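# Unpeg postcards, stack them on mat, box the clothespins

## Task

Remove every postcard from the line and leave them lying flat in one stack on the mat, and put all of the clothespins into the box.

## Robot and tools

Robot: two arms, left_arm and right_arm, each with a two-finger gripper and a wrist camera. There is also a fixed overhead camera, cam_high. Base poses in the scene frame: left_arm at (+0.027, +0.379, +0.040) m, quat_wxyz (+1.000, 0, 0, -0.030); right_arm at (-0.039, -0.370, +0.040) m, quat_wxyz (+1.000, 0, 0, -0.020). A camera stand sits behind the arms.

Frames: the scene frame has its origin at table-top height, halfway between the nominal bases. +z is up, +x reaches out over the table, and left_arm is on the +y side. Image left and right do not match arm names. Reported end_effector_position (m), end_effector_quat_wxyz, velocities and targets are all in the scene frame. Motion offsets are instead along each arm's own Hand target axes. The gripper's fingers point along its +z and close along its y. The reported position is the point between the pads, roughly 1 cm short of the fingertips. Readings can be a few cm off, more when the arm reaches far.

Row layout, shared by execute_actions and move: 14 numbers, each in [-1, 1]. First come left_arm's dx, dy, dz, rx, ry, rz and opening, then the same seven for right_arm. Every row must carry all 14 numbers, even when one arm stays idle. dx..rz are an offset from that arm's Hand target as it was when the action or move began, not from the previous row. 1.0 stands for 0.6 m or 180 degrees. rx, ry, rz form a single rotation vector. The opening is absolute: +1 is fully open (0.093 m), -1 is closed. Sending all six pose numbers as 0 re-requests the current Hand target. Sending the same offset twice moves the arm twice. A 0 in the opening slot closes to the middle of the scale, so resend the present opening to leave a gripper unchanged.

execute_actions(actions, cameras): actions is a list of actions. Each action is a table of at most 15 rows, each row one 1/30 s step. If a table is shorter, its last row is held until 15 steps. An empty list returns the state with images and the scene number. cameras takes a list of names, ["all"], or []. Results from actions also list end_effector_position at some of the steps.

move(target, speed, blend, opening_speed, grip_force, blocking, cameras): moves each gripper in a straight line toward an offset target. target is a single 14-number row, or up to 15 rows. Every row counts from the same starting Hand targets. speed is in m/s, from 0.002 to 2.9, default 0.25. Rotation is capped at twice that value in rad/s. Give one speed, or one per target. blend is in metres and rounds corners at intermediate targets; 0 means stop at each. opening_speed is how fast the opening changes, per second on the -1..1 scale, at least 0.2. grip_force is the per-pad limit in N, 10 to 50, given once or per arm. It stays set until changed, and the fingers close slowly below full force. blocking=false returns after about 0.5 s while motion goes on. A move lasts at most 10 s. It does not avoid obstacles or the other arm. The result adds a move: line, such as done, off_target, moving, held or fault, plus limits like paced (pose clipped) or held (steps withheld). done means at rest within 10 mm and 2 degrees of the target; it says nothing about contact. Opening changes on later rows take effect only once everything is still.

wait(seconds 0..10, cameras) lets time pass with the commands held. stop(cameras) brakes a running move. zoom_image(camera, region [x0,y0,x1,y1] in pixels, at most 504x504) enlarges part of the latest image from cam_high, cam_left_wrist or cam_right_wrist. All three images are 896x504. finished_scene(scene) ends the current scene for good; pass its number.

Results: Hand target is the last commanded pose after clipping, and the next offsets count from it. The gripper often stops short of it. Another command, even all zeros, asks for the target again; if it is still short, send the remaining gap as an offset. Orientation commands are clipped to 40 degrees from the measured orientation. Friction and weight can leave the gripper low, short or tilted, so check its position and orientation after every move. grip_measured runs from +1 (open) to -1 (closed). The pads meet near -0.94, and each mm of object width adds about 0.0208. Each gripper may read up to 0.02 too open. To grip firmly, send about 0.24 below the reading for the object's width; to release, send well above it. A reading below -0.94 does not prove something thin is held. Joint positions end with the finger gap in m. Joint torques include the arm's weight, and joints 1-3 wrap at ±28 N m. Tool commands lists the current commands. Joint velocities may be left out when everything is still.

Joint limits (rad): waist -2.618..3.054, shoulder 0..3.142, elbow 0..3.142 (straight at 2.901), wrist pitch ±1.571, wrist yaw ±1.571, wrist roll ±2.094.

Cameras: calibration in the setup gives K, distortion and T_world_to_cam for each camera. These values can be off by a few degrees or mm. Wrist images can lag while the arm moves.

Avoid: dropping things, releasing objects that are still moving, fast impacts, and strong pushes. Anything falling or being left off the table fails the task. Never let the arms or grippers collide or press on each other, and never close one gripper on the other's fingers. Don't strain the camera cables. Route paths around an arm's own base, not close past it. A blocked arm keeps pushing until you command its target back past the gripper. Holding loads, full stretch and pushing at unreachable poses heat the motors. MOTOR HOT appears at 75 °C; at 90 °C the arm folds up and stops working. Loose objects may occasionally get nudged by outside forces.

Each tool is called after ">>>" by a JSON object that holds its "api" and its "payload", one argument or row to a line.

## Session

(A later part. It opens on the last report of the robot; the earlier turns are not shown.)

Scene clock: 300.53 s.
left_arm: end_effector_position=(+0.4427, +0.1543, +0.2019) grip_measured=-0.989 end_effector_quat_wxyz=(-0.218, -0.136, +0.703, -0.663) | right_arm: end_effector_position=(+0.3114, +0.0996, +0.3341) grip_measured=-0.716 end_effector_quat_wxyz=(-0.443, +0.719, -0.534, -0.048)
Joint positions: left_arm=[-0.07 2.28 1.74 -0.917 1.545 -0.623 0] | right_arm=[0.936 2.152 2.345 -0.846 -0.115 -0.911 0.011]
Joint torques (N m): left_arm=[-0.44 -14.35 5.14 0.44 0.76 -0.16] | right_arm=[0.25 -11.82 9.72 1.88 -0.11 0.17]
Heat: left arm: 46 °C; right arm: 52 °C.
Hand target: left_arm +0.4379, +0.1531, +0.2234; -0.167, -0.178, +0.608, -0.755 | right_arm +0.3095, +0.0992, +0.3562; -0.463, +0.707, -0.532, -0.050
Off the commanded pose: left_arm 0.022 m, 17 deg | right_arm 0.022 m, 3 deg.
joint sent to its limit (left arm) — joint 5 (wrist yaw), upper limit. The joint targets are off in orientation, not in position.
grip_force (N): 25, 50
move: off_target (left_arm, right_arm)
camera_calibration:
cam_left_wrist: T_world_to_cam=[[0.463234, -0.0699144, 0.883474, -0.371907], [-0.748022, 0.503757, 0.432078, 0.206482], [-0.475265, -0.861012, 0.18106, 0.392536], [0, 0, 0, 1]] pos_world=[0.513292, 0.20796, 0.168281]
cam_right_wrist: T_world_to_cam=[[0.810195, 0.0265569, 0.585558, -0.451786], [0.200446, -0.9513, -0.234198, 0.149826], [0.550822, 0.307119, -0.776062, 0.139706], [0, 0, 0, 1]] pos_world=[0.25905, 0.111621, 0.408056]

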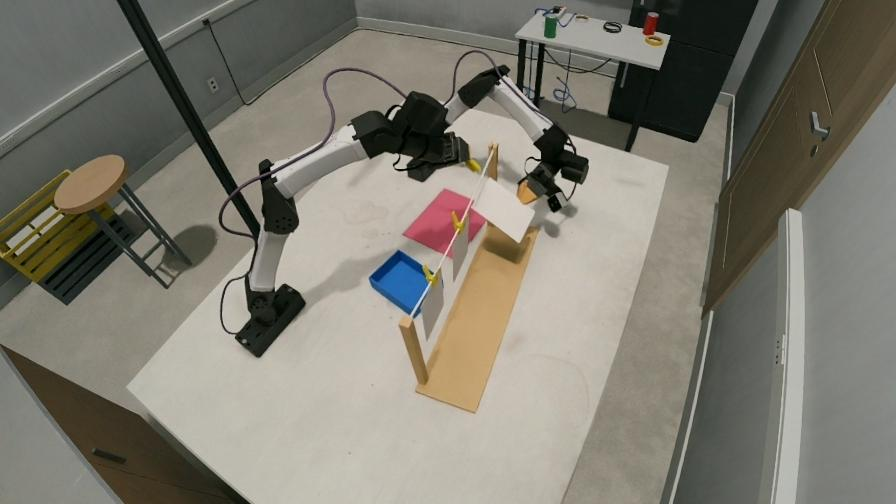

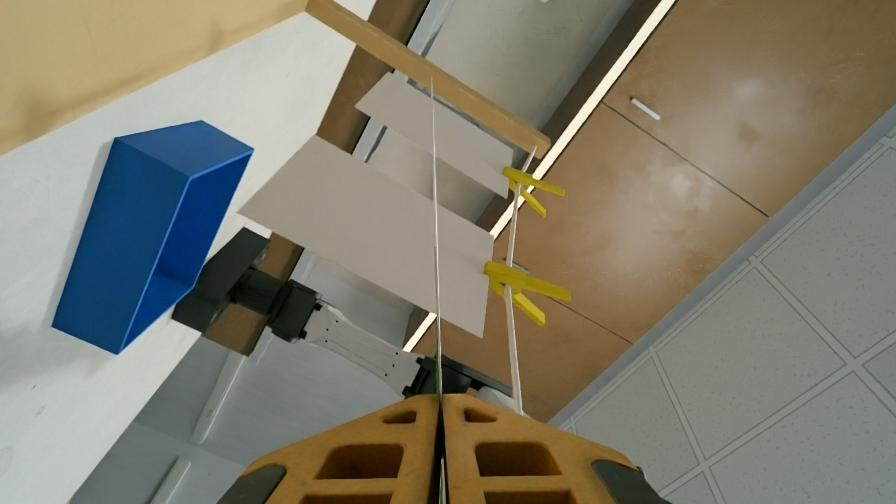

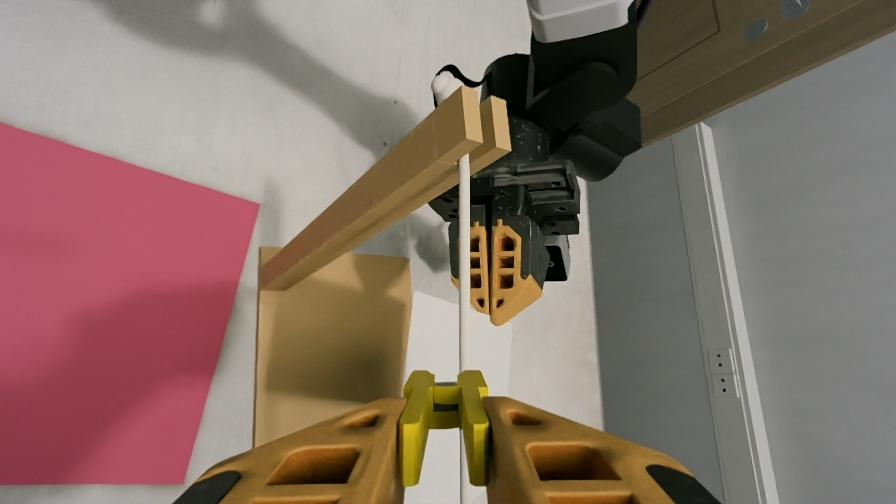

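>>> {"api": "move", "payload": {
  "target": [
    [-0.1725,-0.1242,0.0162,0,0,0,-1,0.1058,0.1095,-0.1742,0.002,0.081,0.163,-0.72],
    [0.0162,-0.4215,0.0428,-0.07,-0.057,0.058,-1,0.3972,0.2875,-0.0943,0.0042,0.162,0.3257,-0.72],
    [0.4287,-0.2163,-0.0532,-0.176,-0.1415,0.1443,-1,0.4742,0.3697,-0.017,0.0042,0.162,0.3257,-0.72],
    [0.2238,0.1907,-0.0692,-0.176,-0.1415,0.1443,-1,0.4742,0.3697,-0.017,0.0042,0.162,0.3257,-0.72]
  ],
  "speed": 0.25,
  "blend": [0.02,0.02,0.02,0],
  "cameras": ["all"]
}}

Scene clock: 337.83 s.
left_arm: end_effector_position=(+0.2607, +0.1773, +0.1801) grip_measured=-0.989 end_effector_quat_wxyz=(+0.090, -0.149, +0.835, -0.522) | right_arm: end_effector_position=(+0.2480, -0.1119, +0.0700) grip_measured=-0.716 end_effector_quat_wxyz=(+0.238, -0.355, +0.900, +0.084)
Joint positions: left_arm=[-0.252 1.088 0.493 -0.076 0.79 -1.063 0] | right_arm=[0.775 1.7 0.899 -0.259 0.01 -0.018 0.011]
Joint velocities: left_arm=[within noise] | right_arm=[-0.012 0.002 -0.017 -0.007 0.051 0.022 0.006]
Joint torques (N m): left_arm=[-0.62 -1.78 6.6 1.77 0.17 0] | right_arm=[-0.53 -6.11 5.81 1.62 -0.2 0.13]
Motor temperatures (°C): left_arm=[23 49 32 29 26 26 23] | right_arm=[23 54 42 37 24 25 25]
Heat: left arm: 49 °C; right arm: 54 °C.
Hand target: left_arm +0.2632, +0.1752, +0.1802; +0.097, -0.146, +0.833, -0.525 | right_arm +0.2498, -0.1105, +0.0684; +0.241, -0.347, +0.902, +0.092
Off the commanded pose: left_arm 0.003 m, 1 deg | right_arm 0.003 m, 1 deg.
grip_force (N): 25, 50
move: done
camera_calibration:
cam_left_wrist: T_world_to_cam=[[0.130346, -0.407114, 0.904029, -0.123961], [-0.985168, 0.0494468, 0.164312, 0.258813], [-0.111595, -0.912038, -0.394631, 0.34757], [0, 0, 0, 1]] pos_world=[0.309919, 0.253733, 0.2067]
cam_right_wrist: T_world_to_cam=[[0.671283, -0.740913, 0.0206602, -0.252119], [-0.738731, -0.67106, -0.0628849, 0.151762], [0.0604565, 0.0269513, -0.997807, 0.140337], [0, 0, 0, 1]] pos_world=[0.27287, -0.088739, 0.154781]

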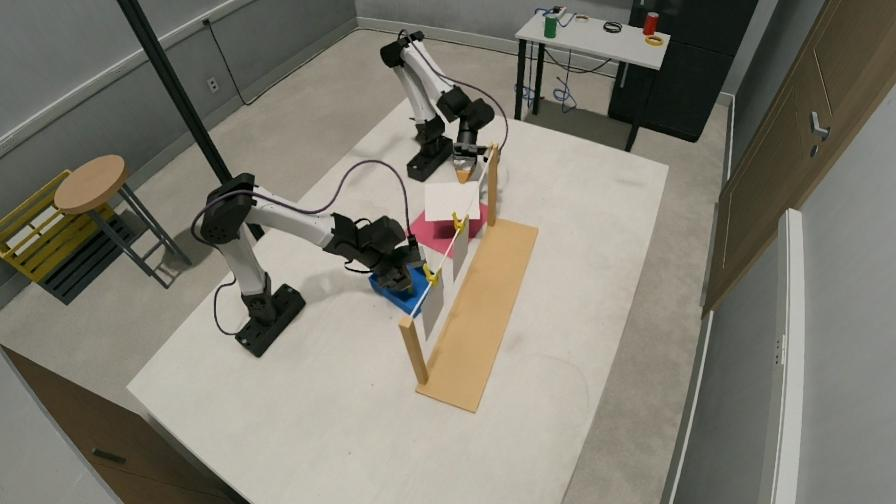

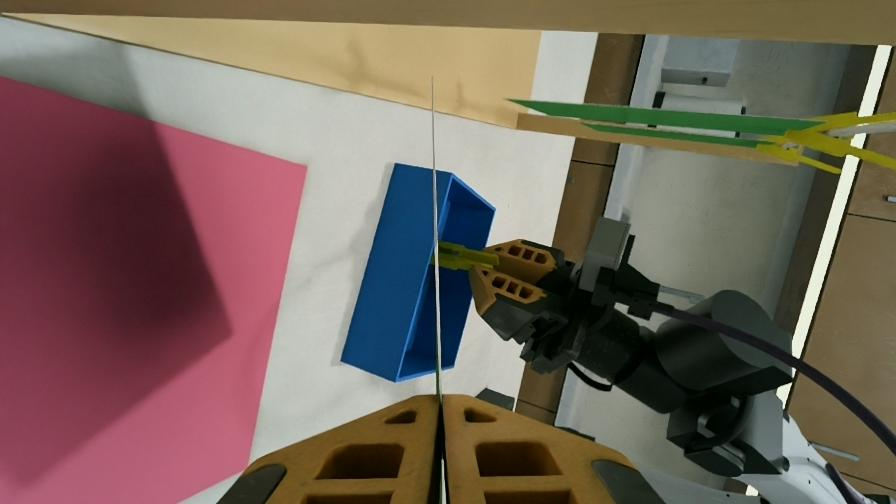

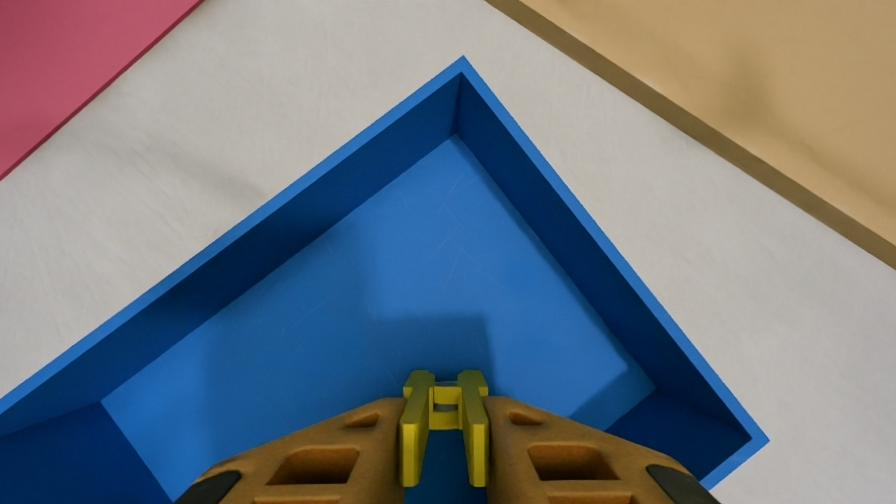

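>>> {"api": "zoom_image", "payload": {
  "camera": "cam_high",
  "region": [390, 120, 530, 280]
}}

>>> {"api": "move", "payload": {
  "target": [
    [0,0,0,0,0,0,-1,0.015,0,0.026,0,0,0,-0.72],
    [0,0,0,0,0,0,-1,0.015,0,0.026,0,0,0,-0.1],
    [0,0,0,0,0,0,-1,-0.083,0,-0.144,0,0,0,-0.1]
  ],
  "speed": 0.12,
  "cameras": ["cam_right_wrist"]
}}

Scaled by 3.150 from the camera's 896x504 image, which has a finer 1280x720 frame.

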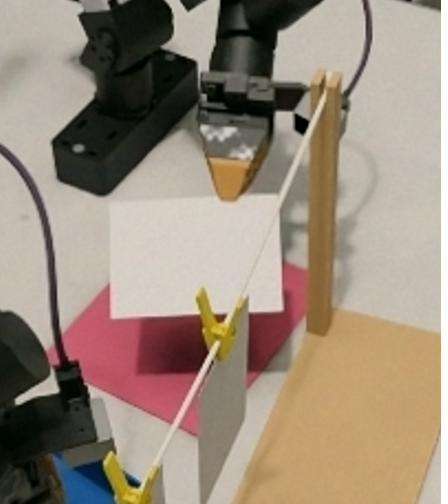

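Scene clock: 358.27 s.
left_arm: end_effector_position=(+0.2609, +0.1772, +0.1803) grip_measured=-0.989 end_effector_quat_wxyz=(+0.091, -0.149, +0.835, -0.523) | right_arm: end_effector_position=(+0.2443, -0.1152, +0.1492) grip_measured=-0.101 end_effector_quat_wxyz=(+0.221, -0.356, +0.904, +0.078)
Joint positions: left_arm=[-0.252 1.088 0.493 -0.075 0.789 -1.063 0] | right_arm=[0.775 1.586 1.134 -0.646 0.009 -0.018 0.04]
Joint torques (N m): left_arm=[-0.76 -1.8 6.53 1.76 0.15 0] | right_arm=[-0.49 -8.25 9.5 1.28 -0.2 0.12]
Motor temperatures (°C): left_arm=[23 42 33 33 26 26 23] | right_arm=[23 48 40 37 24 25 25]
Heat: left arm: 42 °C; right arm: 48 °C.
Hand target: left_arm +0.2633, +0.1752, +0.1802; +0.097, -0.146, +0.833, -0.525 | right_arm +0.2498, -0.1103, +0.1680; +0.241, -0.347, +0.902, +0.092
Off the commanded pose: left_arm 0.003 m, 1 deg | right_arm 0.020 m, 3 deg.
grip_force (N): 25, 50
move: off_target (right_arm)
camera_calibration:
cam_right_wrist: T_world_to_cam=[[0.671472, -0.74076, 0.0199936, -0.253551], [-0.740323, -0.671766, -0.0255408, 0.146534], [0.0323506, 0.00234821, -0.999474, 0.223934], [0, 0, 0, 1]] pos_world=[0.27149, -0.0899097, 0.232628]
Images, in order (width x height): cam_right_wrist 896x504.

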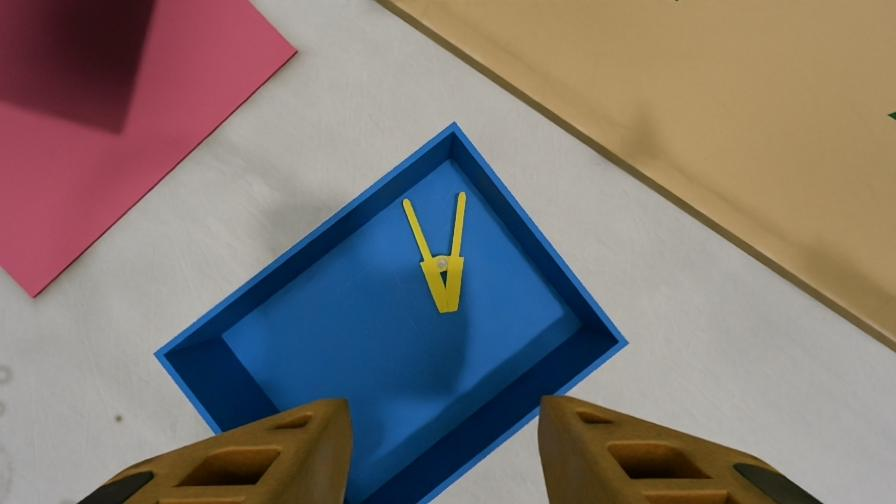

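>>> {"api": "move", "payload": {
  "target": [
    [0.0338,0.127,0.0458,0,0,0,-1,-0.1758,0.0025,-0.2103,0.063,-0.054,0.075,-0.1],
    [0.0338,0.198,0.0802,0,0,0,-1,-0.2957,-0.0648,-0.1488,0.1254,-0.1082,0.1505,-0.1]
  ],
  "speed": [0.25,0.15],
  "blend": [0.02,0],
  "cameras": ["all"]
}}

>>> {"api": "zoom_image", "payload": {
  "camera": "cam_high",
  "region": [390, 120, 530, 280]
}}

Scene clock: 396.40 s.
left_arm: end_effector_position=(+0.2418, +0.1771, +0.0515) grip_measured=-0.989 end_effector_quat_wxyz=(+0.089, -0.150, +0.834, -0.523) | right_arm: end_effector_position=(+0.3486, -0.0669, +0.3219) grip_measured=-0.101 end_effector_quat_wxyz=(+0.406, -0.074, +0.911, +0.015)
Joint positions: left_arm=[-0.286 1.708 0.134 0.923 0.765 -1.094 0] | right_arm=[0.869 1.906 2.023 -0.99 0.507 0.48 0.04]
Joint torques (N m): left_arm=[-0.77 -2.93 2.39 1.79 0.12 0.05] | right_arm=[-0.84 -7.95 9.72 1.75 0.21 0.14]
Motor temperatures (°C): left_arm=[23 35 33 36 25 26 23] | right_arm=[23 47 42 35 24 25 25]
Heat: left arm: 36 °C; right arm: 47 °C.
Hand target: left_arm +0.2426, +0.1759, +0.0522; +0.097, -0.146, +0.833, -0.525 | right_arm +0.3569, -0.0658, +0.3341; +0.422, -0.055, +0.905, +0.026
Off the commanded pose: left_arm 0.002 m, 1 deg | right_arm 0.015 m, 3 deg.
grip_force (N): 25, 50
move: off_target (right_arm)
camera_calibration:
cam_left_wrist: T_world_to_cam=[[0.133159, -0.405781, 0.904218, -0.00618629], [-0.984677, 0.0494926, 0.167218, 0.261093], [-0.112606, -0.912629, -0.392973, 0.294823], [0, 0, 0, 1]] pos_world=[0.291115, 0.253631, 0.0777917]
cam_right_wrist: T_world_to_cam=[[0.135637, -0.990203, 0.0331619, -0.125423], [-0.915009, -0.138033, -0.379084, 0.471005], [0.379948, 0.0210744, -0.924768, 0.249136], [0, 0, 0, 1]] pos_world=[0.353327, -0.0644303, 0.413103]

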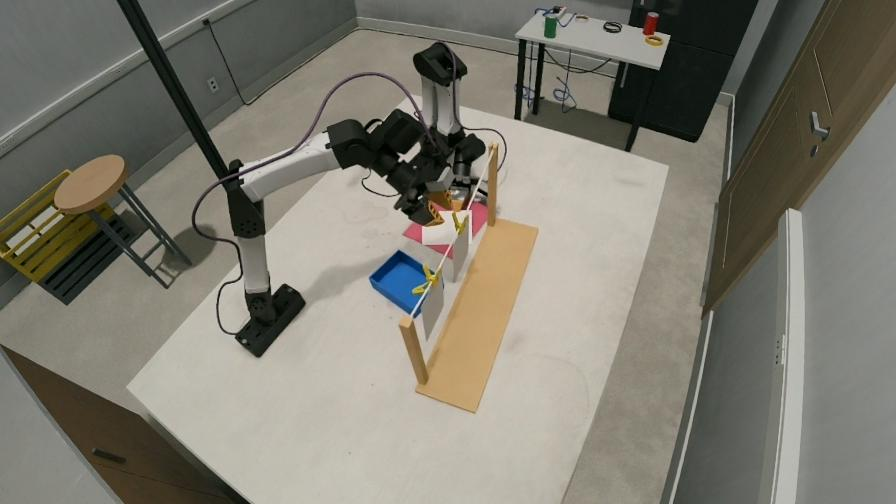

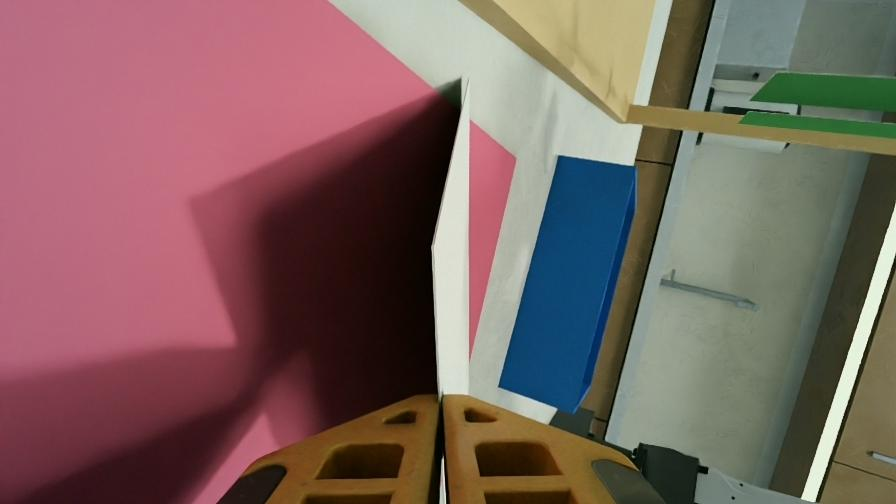

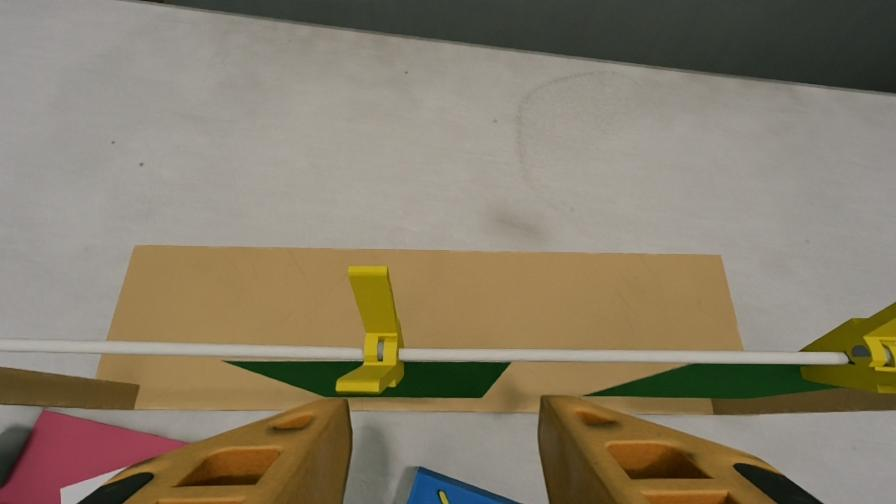

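Scaled by 3.150 from the camera's 896x504 image, which has a finer 1280x720 frame.

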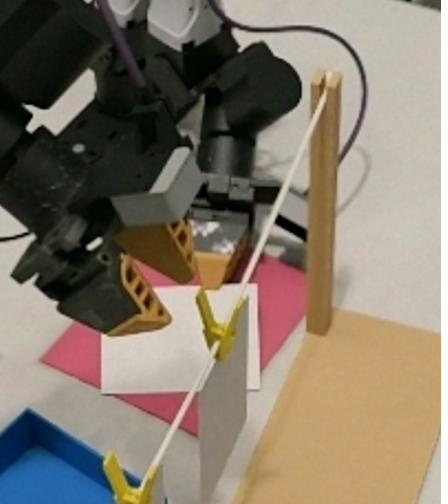

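>>> {"api": "move", "payload": {
  "target": [
    [-0.0065,-0.0403,-0.0638,0,0.0756,0.0352,-1,0,0.0312,0,0,0,0,-0.1],
    [-0.0168,0.032,-0.06,0,0.0756,0.0352,-1,-0.0007,0.0312,0.0578,0,0,0,-0.1]
  ],
  "speed": 0.15,
  "blend": [0.005,0],
  "cameras": ["all"]
}}

>>> {"api": "zoom_image", "payload": {
  "camera": "cam_high",
  "region": [390, 120, 530, 280]
}}

Scene clock: 434.20 s.
left_arm: end_effector_position=(+0.2313, +0.2172, +0.0475) grip_measured=-0.989 end_effector_quat_wxyz=(+0.021, -0.041, +0.849, -0.527) | right_arm: end_effector_position=(+0.3762, -0.0482, +0.3035) grip_measured=-0.101 end_effector_quat_wxyz=(+0.411, -0.055, +0.910, +0.014)
Joint positions: left_arm=[0.003 1.693 0.373 0.035 1.09 -0.328 0] | right_arm=[0.858 2.031 2.117 -0.953 0.519 0.504 0.04]
Joint torques (N m): left_arm=[0.62 -3.29 5.37 0.62 0.61 0.21] | right_arm=[-0.42 -9.33 8.65 1.81 0.05 -0.16]
Motor temperatures (°C): left_arm=[23 33 31 35 25 26 23] | right_arm=[23 47 47 37 24 25 24]
Heat: left arm: 35 °C; right arm: 47 °C.
Hand target: left_arm +0.2380, +0.2176, +0.0504; +0.027, -0.037, +0.846, -0.532 | right_arm +0.3813, -0.0441, +0.3120; +0.422, -0.055, +0.905, +0.026
Off the commanded pose: left_arm 0.007 m, 1 deg | right_arm 0.011 m, 2 deg.
grip_force (N): 25, 50
move: off_target (right_arm)
camera_calibration:
cam_left_wrist: T_world_to_cam=[[0.0259807, -0.43242, 0.901298, 0.0458799], [-0.939201, 0.298238, 0.17016, 0.184701], [-0.342382, -0.850921, -0.398381, 0.368674], [0, 0, 0, 1]] pos_world=[0.298506, 0.278467, 0.0740925]
cam_right_wrist: T_world_to_cam=[[0.100313, -0.99478, 0.0186929, -0.092643], [-0.915546, -0.0996456, -0.389675, 0.49713], [0.389503, 0.0219753, -0.920763, 0.21642], [0, 0, 0, 1]] pos_world=[0.380143, -0.0473784, 0.394723]

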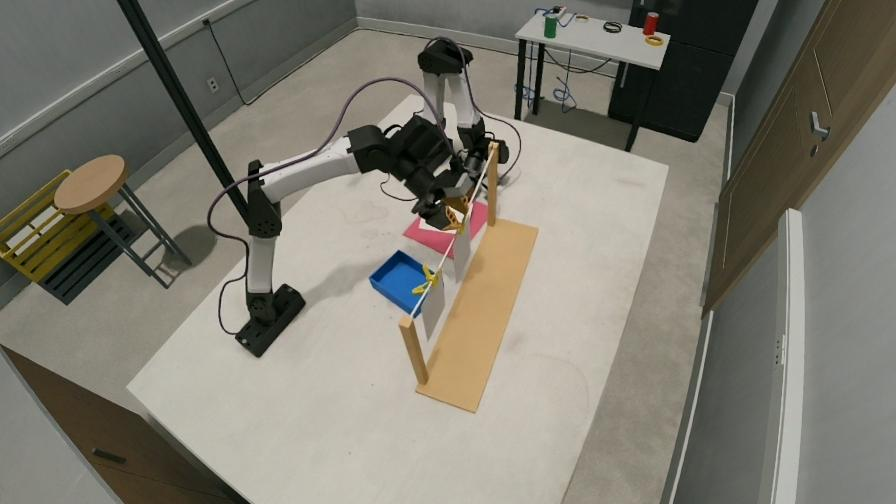

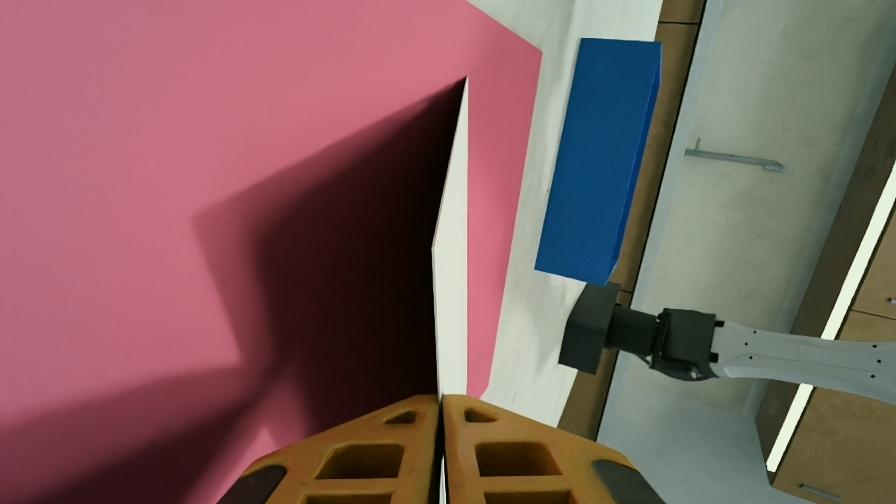

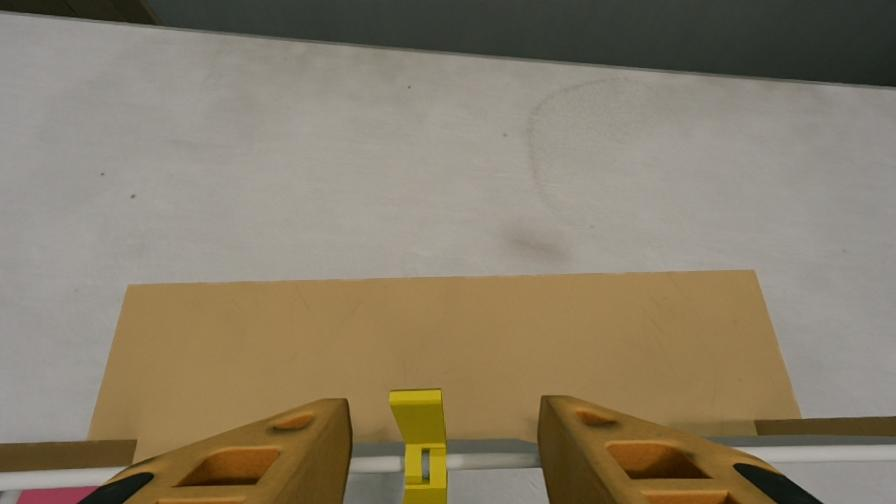

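Scaled by 3.150 from the camera's 896x504 image, which has a finer 1280x720 frame.

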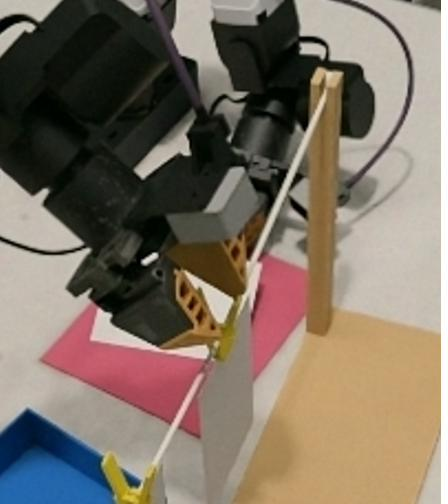

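>>> {"api": "move", "payload": {
  "target": [
    [0,0.0272,0.0126,0,0,0,-1,0.0068,0.0068,0.0047,0,0,0,-0.1],
    [0,0.0272,0.0126,0,0,0,-0.7,0.0068,0.0068,0.0047,0,0,0,-0.85],
    [-0.0058,0.055,-0.0475,0,0,0,-0.7,0.0348,0.0075,-0.0053,0,-0.1778,0,-0.85],
    [-0.0087,-0.1092,-0.1603,0,0,0,-0.7,0.0507,-0.0023,-0.0145,0,-0.361,0,-0.85]
  ],
  "speed": [0.1,0.15,0.15,0.2],
  "opening_speed": 0.6,
  "blend": [0,0,0.01,0],
  "cameras": ["all"]
}}

>>> {"api": "zoom_image", "payload": {
  "camera": "cam_high",
  "region": [390, 120, 530, 280]
}}

Scene clock: 458.90 s.
left_arm: end_effector_position=(+0.2313, +0.2729, +0.1430) grip_measured=-0.702 end_effector_quat_wxyz=(+0.009, -0.048, +0.842, -0.537) | right_arm: end_effector_position=(+0.3587, -0.0479, +0.2919) grip_measured=-0.847 end_effector_quat_wxyz=(+0.816, -0.038, +0.575, +0.041)
Joint positions: left_arm=[0.295 1.529 0.733 -1.107 1.106 0.328 0.012] | right_arm=[0.941 2.074 1.023 1.517 0.73 -0.339 0.005]
Joint velocities: left_arm=[within noise] | right_arm=[0.002 -0.027 -0.007 -0.051 -0.022 0.007 -0.005]
Joint torques (N m): left_arm=[0.7 -5.67 7.27 -0.41 0.45 0.21] | right_arm=[-0.39 -7.82 4.74 2.22 -0.57 -0.1]
Heat: left arm: 33 °C; right arm: 46 °C.
Hand target: left_arm +0.2373, +0.2762, +0.1512; +0.027, -0.037, +0.845, -0.532 | right_arm +0.3555, -0.0485, +0.2943; +0.842, -0.032, +0.536, +0.051
Off the commanded pose: left_arm 0.011 m, 2 deg | right_arm 0.004 m, 6 deg.
joint sent to its limit (right arm) — joint 4 (wrist pitch), upper limit. The joint targets are off in orientation, not in position.
grip_force (N): 25, 50
move: off_target (left_arm, right_arm)
camera_calibration:
cam_left_wrist: T_world_to_cam=[[0.0493456, -0.410796, 0.910391, -0.0288123], [-0.934012, 0.303919, 0.187764, 0.146571], [-0.353818, -0.859581, -0.368692, 0.454883], [0, 0, 0, 1]] pos_world=[0.299266, 0.334627, 0.166421]
cam_right_wrist: T_world_to_cam=[[0.104656, -0.994495, 0.00518101, -0.0879386], [-0.104533, -0.0161811, -0.99439, 0.366248], [0.988999, 0.103527, -0.105651, -0.236467], [0, 0, 0, 1]] pos_world=[0.281354, -0.0570475, 0.339665]

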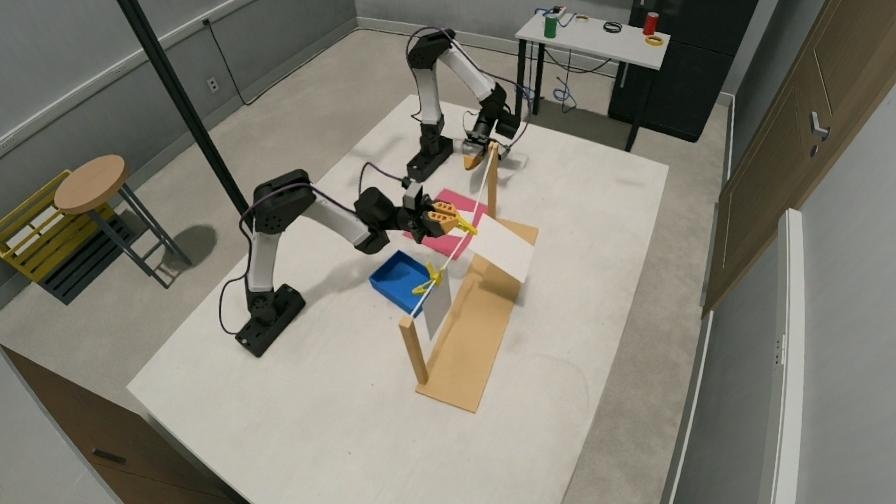

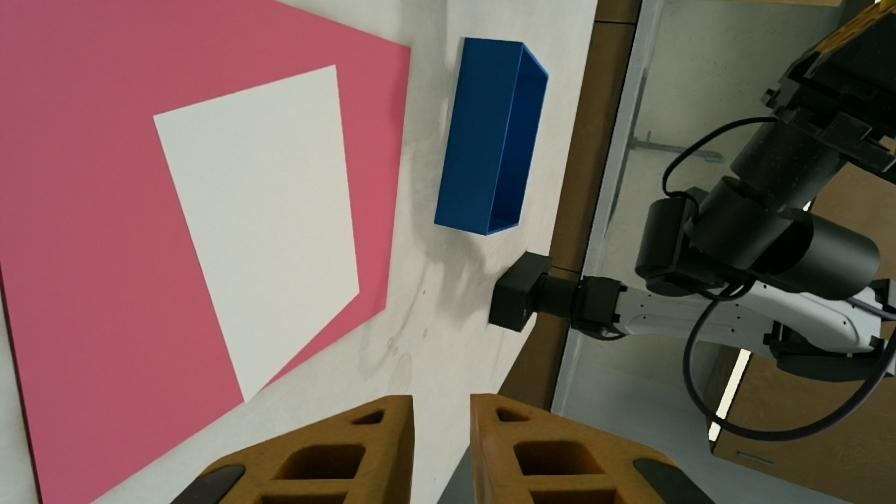

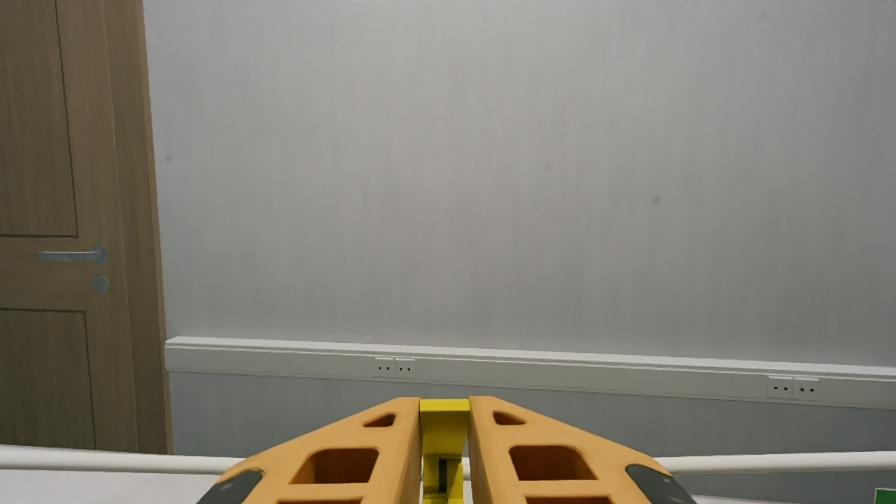

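Scaled by 3.150 from the camera's 896x504 image, which has a finer 1280x720 frame.

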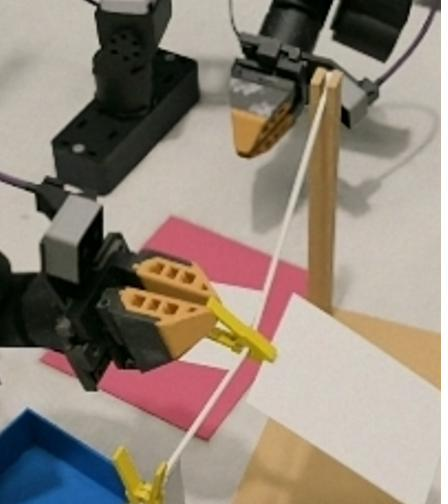

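>>> {"api": "move", "payload": {
  "target": [
    [-0.023,-0.424,-0.1895,0,0,0,-0.32,0,0,0,0,0,0,-0.85],
    [-0.3703,-0.4703,0.0277,0.1389,0.0317,-0.1656,-0.32,0,0,0,0,0,0,-0.85],
    [-0.3195,-0.2978,0.2798,0.1389,0.0317,-0.1656,-0.32,0,0,0,0,0,0,-0.85]
  ],
  "speed": 0.35,
  "blend": [0.05,0.04,0],
  "cameras": ["all"]
}}

>>> {"api": "zoom_image", "payload": {
  "camera": "cam_high",
  "region": [410, 150, 580, 300]
}}

Scene clock: 480.90 s.
left_arm: end_effector_position=(+0.4506, +0.0630, +0.2297) grip_measured=-0.322 end_effector_quat_wxyz=(-0.179, +0.026, +0.733, -0.656) | right_arm: end_effector_position=(+0.3587, -0.0479, +0.2919) grip_measured=-0.849 end_effector_quat_wxyz=(+0.816, -0.038, +0.575, +0.040)
Joint positions: left_arm=[-0.256 2.503 2.279 -1.15 1.493 -0.429 0.03] | right_arm=[0.941 2.074 1.023 1.517 0.73 -0.34 0.004]
Joint velocities: left_arm=[within noise] | right_arm=[-0.017 -0.007 -0.022 0.007 0.007 -0.007 0.016]
Joint torques (N m): left_arm=[0.51 -11.9 7.04 0.2 1.02 -2.7] | right_arm=[-0.46 -7.84 4.72 2.22 -0.56 -0.09]
Motor temperatures (°C): left_arm=[23 33 33 31 25 27 23] | right_arm=[23 46 41 40 24 25 25]
Heat: left arm: 33 °C; right arm: 46 °C.
Hand target: left_arm +0.4484, +0.0658, +0.2408; -0.144, -0.219, +0.674, -0.691 | right_arm +0.3555, -0.0486, +0.2943; +0.842, -0.032, +0.536, +0.051
Off the commanded pose: left_arm 0.012 m, 29 deg | right_arm 0.004 m, 6 deg.
joint sent to its limit (right arm) — joint 4 (wrist pitch), upper limit. The joint targets are off in orientation, not in position.
grip_force (N): 25, 50
move: off_target (left_arm, right_arm)
camera_calibration:
cam_left_wrist: T_world_to_cam=[[0.180398, -0.121717, 0.976034, -0.297088], [-0.731624, 0.646629, 0.215863, 0.279653], [-0.657406, -0.753031, 0.027599, 0.423012], [0, 0, 0, 1]] pos_world=[0.536286, 0.101548, 0.217926]
cam_right_wrist: T_world_to_cam=[[0.104431, -0.994515, 0.00591397, -0.0880259], [-0.104464, -0.0168826, -0.994385, 0.366188], [0.989031, 0.103227, -0.105654, -0.236502], [0, 0, 0, 1]] pos_world=[0.281354, -0.0569474, 0.339666]

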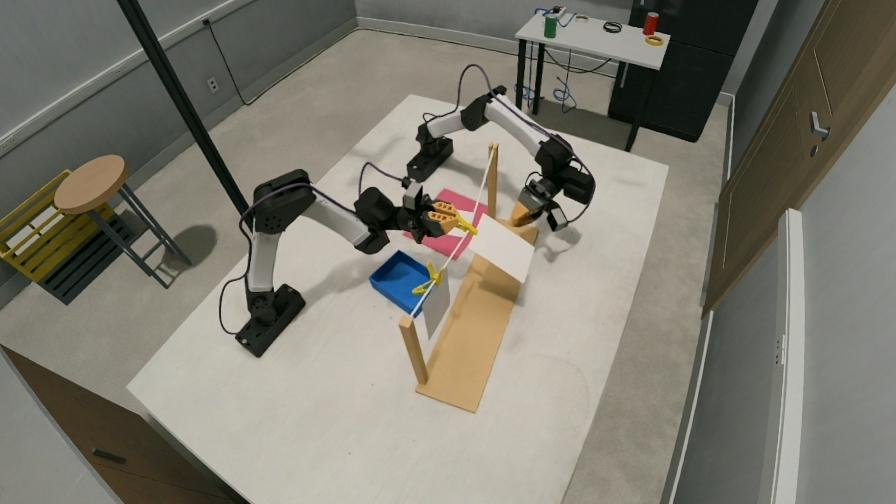

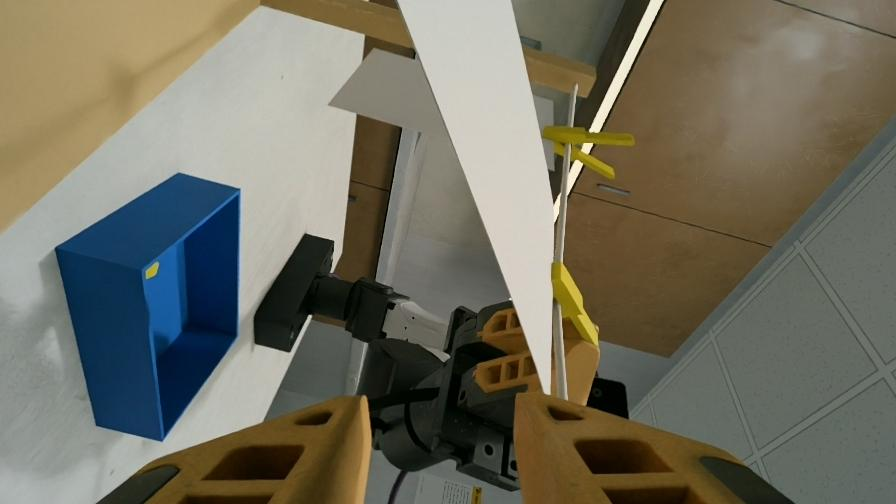

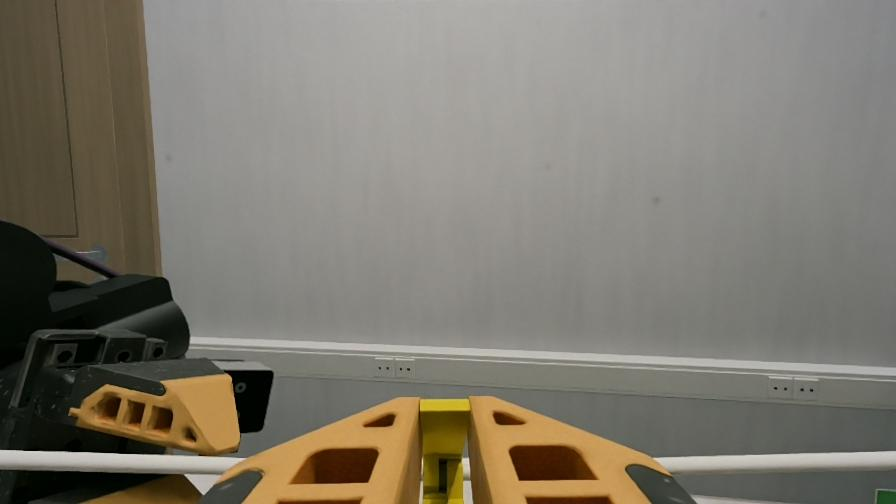

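Scaled by 2.965 from the camera's 896x504 image, which has a finer 1280x720 frame.

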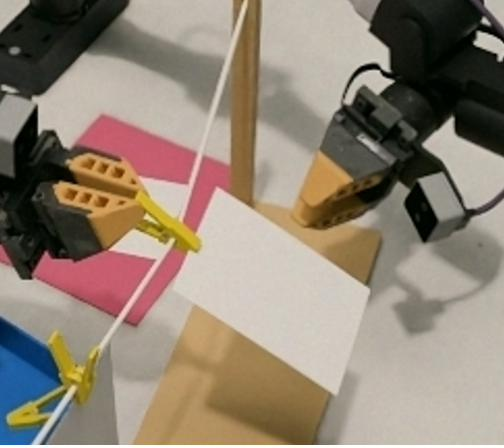

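>>> {"api": "zoom_image", "payload": {
  "camera": "cam_high",
  "region": [470, 130, 610, 240]
}}

Scaled by 3.600 from the camera's 896x504 image, which has a finer 1280x720 frame.

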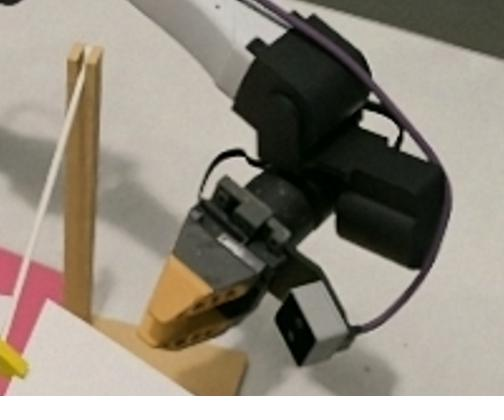

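>>> {"api": "move", "payload": {
  "target": [0.007,-0.0058,0.0937,-0.069,0.1138,0.0958,-0.32,0,0,0,0,0,0,-0.85],
  "speed": 0.12,
  "cameras": ["cam_left_wrist","cam_high"]
}}

>>> {"api": "zoom_image", "payload": {
  "camera": "cam_high",
  "region": [430, 150, 600, 300]
}}

Scene clock: 521.47 s.
left_arm: end_effector_position=(+0.4533, +0.0123, +0.2430) grip_measured=-0.322 end_effector_quat_wxyz=(-0.125, +0.125, +0.734, -0.655) | right_arm: end_effector_position=(+0.3587, -0.0479, +0.2919) grip_measured=-0.847 end_effector_quat_wxyz=(+0.816, -0.038, +0.575, +0.040)
Joint positions: left_arm=[-0.347 2.628 2.569 -1.085 1.45 -0.449 0.03] | right_arm=[0.941 2.074 1.023 1.517 0.73 -0.34 0.005]
Joint velocities: left_arm=[within noise] | right_arm=[0.007 -0.017 -0.002 -0.037 -0.007 0.066 -0.004]
Joint torques (N m): left_arm=[-0.29 -11.21 9.33 0.68 0.63 -2.25] | right_arm=[-0.4 -7.84 4.72 2.22 -0.56 -0.09]
Motor temperatures (°C): left_arm=[23 42 34 29 26 34 22] | right_arm=[23 46 38 42 24 25 25]
Heat: left arm: 42 °C; right arm: 46 °C.
Hand target: left_arm +0.4526, +0.0097, +0.2456; -0.179, +0.026, +0.733, -0.656 | right_arm +0.3555, -0.0486, +0.2943; +0.842, -0.032, +0.536, +0.051
Off the commanded pose: left_arm 0.004 m, 13 deg | right_arm 0.004 m, 6 deg.
joint sent to its limit (right arm) — joint 4 (wrist pitch), upper limit. The joint targets are off in orientation, not in position.
grip_force (N): 25, 50
move: off_target (left_arm, right_arm)
camera_calibration:
cam_left_wrist: T_world_to_cam=[[-0.0357478, -0.0912579, 0.995185, -0.223856], [-0.707441, 0.705679, 0.0392985, 0.342792], [-0.705868, -0.70263, -0.089786, 0.436172], [0, 0, 0, 1]] pos_world=[0.542383, 0.0441377, 0.248469]
Images, in order (width x height): cam_high 896x504, cam_left_wrist 896x504.

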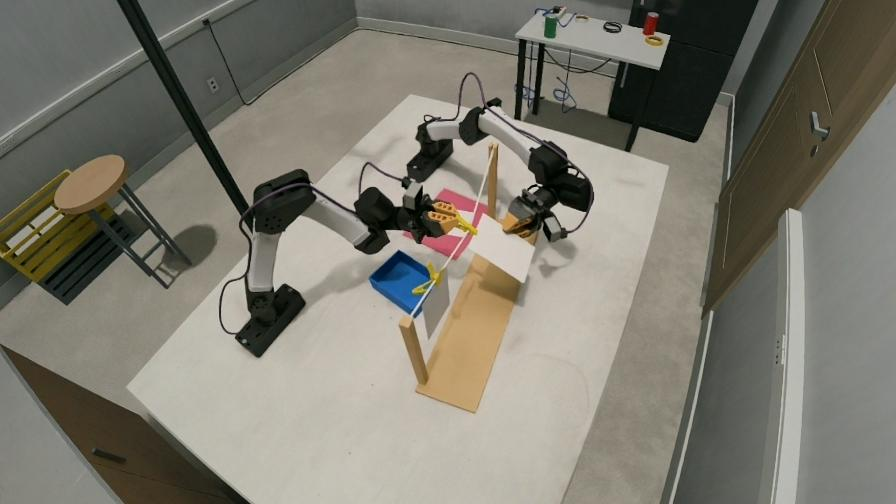

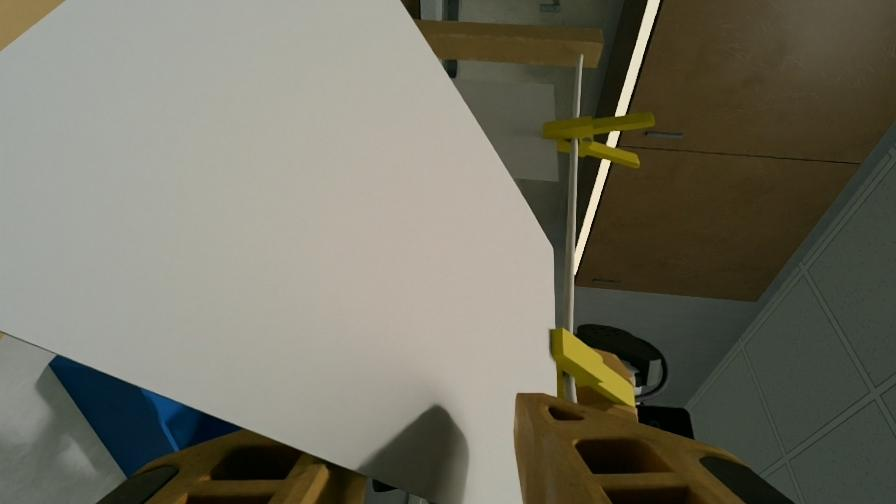

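Scaled by 2.965 from the camera's 896x504 image, which has a finer 1280x720 frame.

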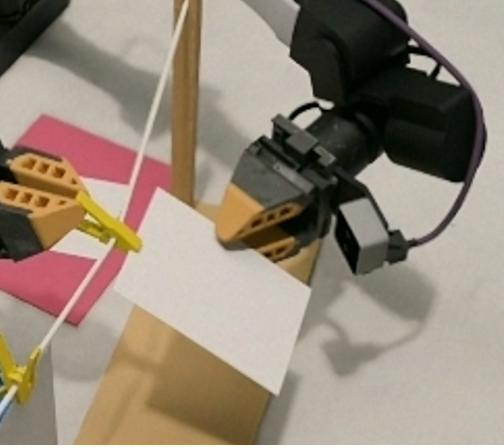

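>>> {"api": "move", "payload": {
  "target": [
    [-0.0057,0.0067,0.0082,-0.0133,0.0164,0.07,-0.32,0,0,0,0,0,0,-0.85],
    [-0.0057,0.0067,0.0082,-0.0133,0.0164,0.07,-1,0,0,0,0,0,0,-0.85]
  ],
  "speed": 0.12,
  "opening_speed": 0.5,
  "cameras": ["all"]
}}

>>> {"api": "zoom_image", "payload": {
  "camera": "cam_high",
  "region": [430, 150, 600, 300]
}}

Scene clock: 538.57 s.
left_arm: end_effector_position=(+0.4538, +0.0084, +0.2425) grip_measured=-0.989 end_effector_quat_wxyz=(-0.108, +0.145, +0.732, -0.657) | right_arm: end_effector_position=(+0.3586, -0.0479, +0.2914) grip_measured=-0.845 end_effector_quat_wxyz=(+0.816, -0.039, +0.576, +0.040)
Joint positions: left_arm=[-0.354 2.634 2.579 -1.066 1.444 -0.421 0] | right_arm=[0.941 2.074 1.021 1.518 0.729 -0.34 0.005]
Joint torques (N m): left_arm=[-0.46 -11.49 7.72 0.86 0.52 -0.57] | right_arm=[-0.39 -7.83 4.82 2.23 -0.55 -0.08]
Heat: left arm: 42 °C; right arm: 46 °C.
Hand target: left_arm +0.4536, +0.0047, +0.2404; -0.125, +0.127, +0.734, -0.655 | right_arm +0.3555, -0.0486, +0.2943; +0.842, -0.032, +0.536, +0.051
Off the commanded pose: left_arm 0.004 m, 3 deg | right_arm 0.004 m, 6 deg.
joint sent to its limit (right arm) — joint 4 (wrist pitch), upper limit. The joint targets are off in orientation, not in position.
grip_force (N): 25, 50
move: off_target (left_arm, right_arm)
camera_calibration:
cam_left_wrist: T_world_to_cam=[[-0.0855816, -0.0769708, 0.993354, -0.200702], [-0.703301, 0.710871, -0.00550987, 0.354809], [-0.705722, -0.699098, -0.114971, 0.439815], [0, 0, 0, 1]] pos_world=[0.542748, 0.0398024, 0.251889]
cam_right_wrist: T_world_to_cam=[[0.104982, -0.994447, 0.00731545, -0.0886367], [-0.104805, -0.0183786, -0.994323, 0.365769], [0.988936, 0.10362, -0.106152, -0.236228], [0, 0, 0, 1]] pos_world=[0.281254, -0.0569444, 0.339265]

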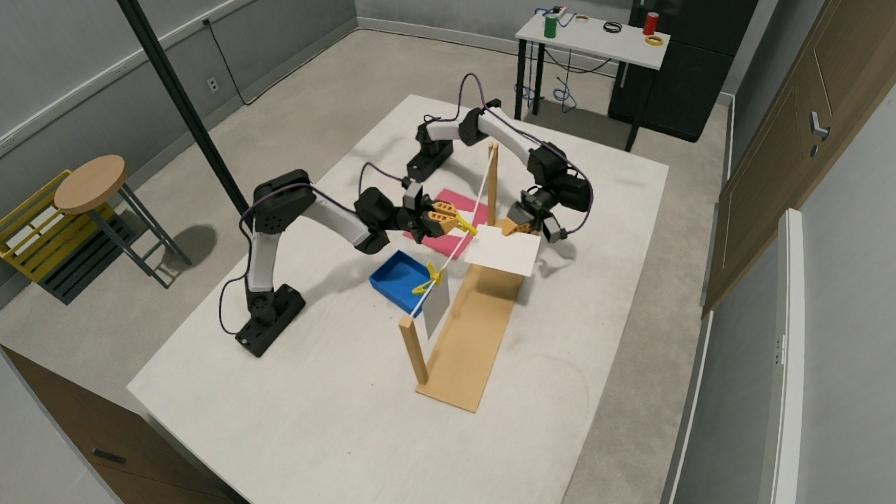

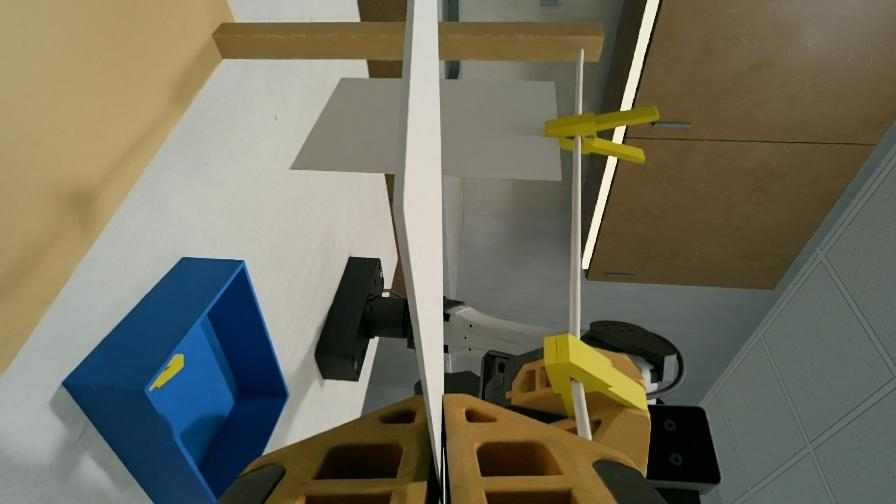

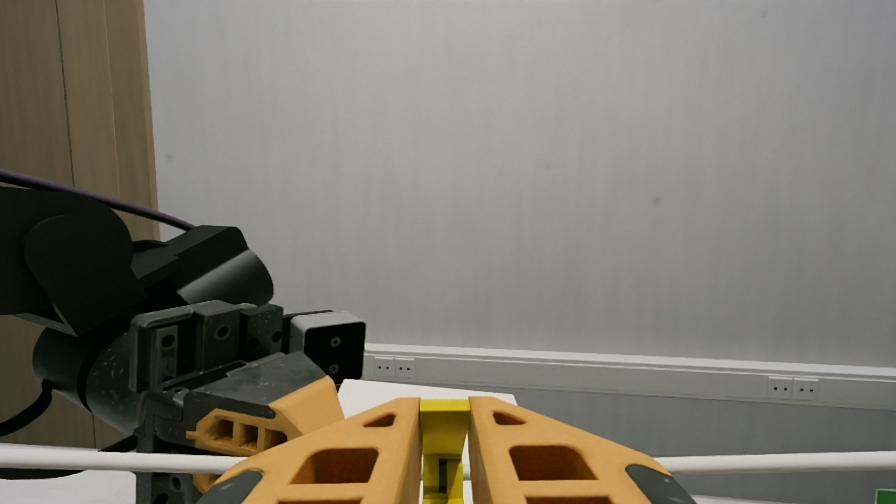

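Scaled by 2.965 from the camera's 896x504 image, which has a finer 1280x720 frame.

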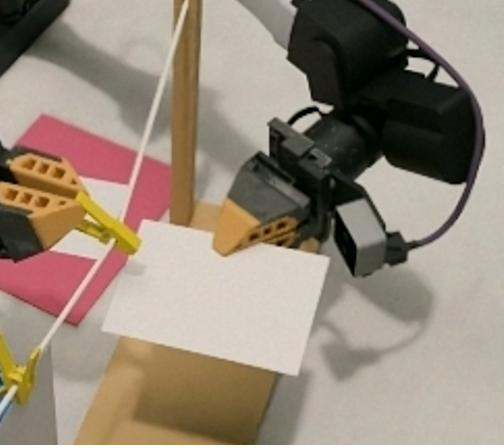

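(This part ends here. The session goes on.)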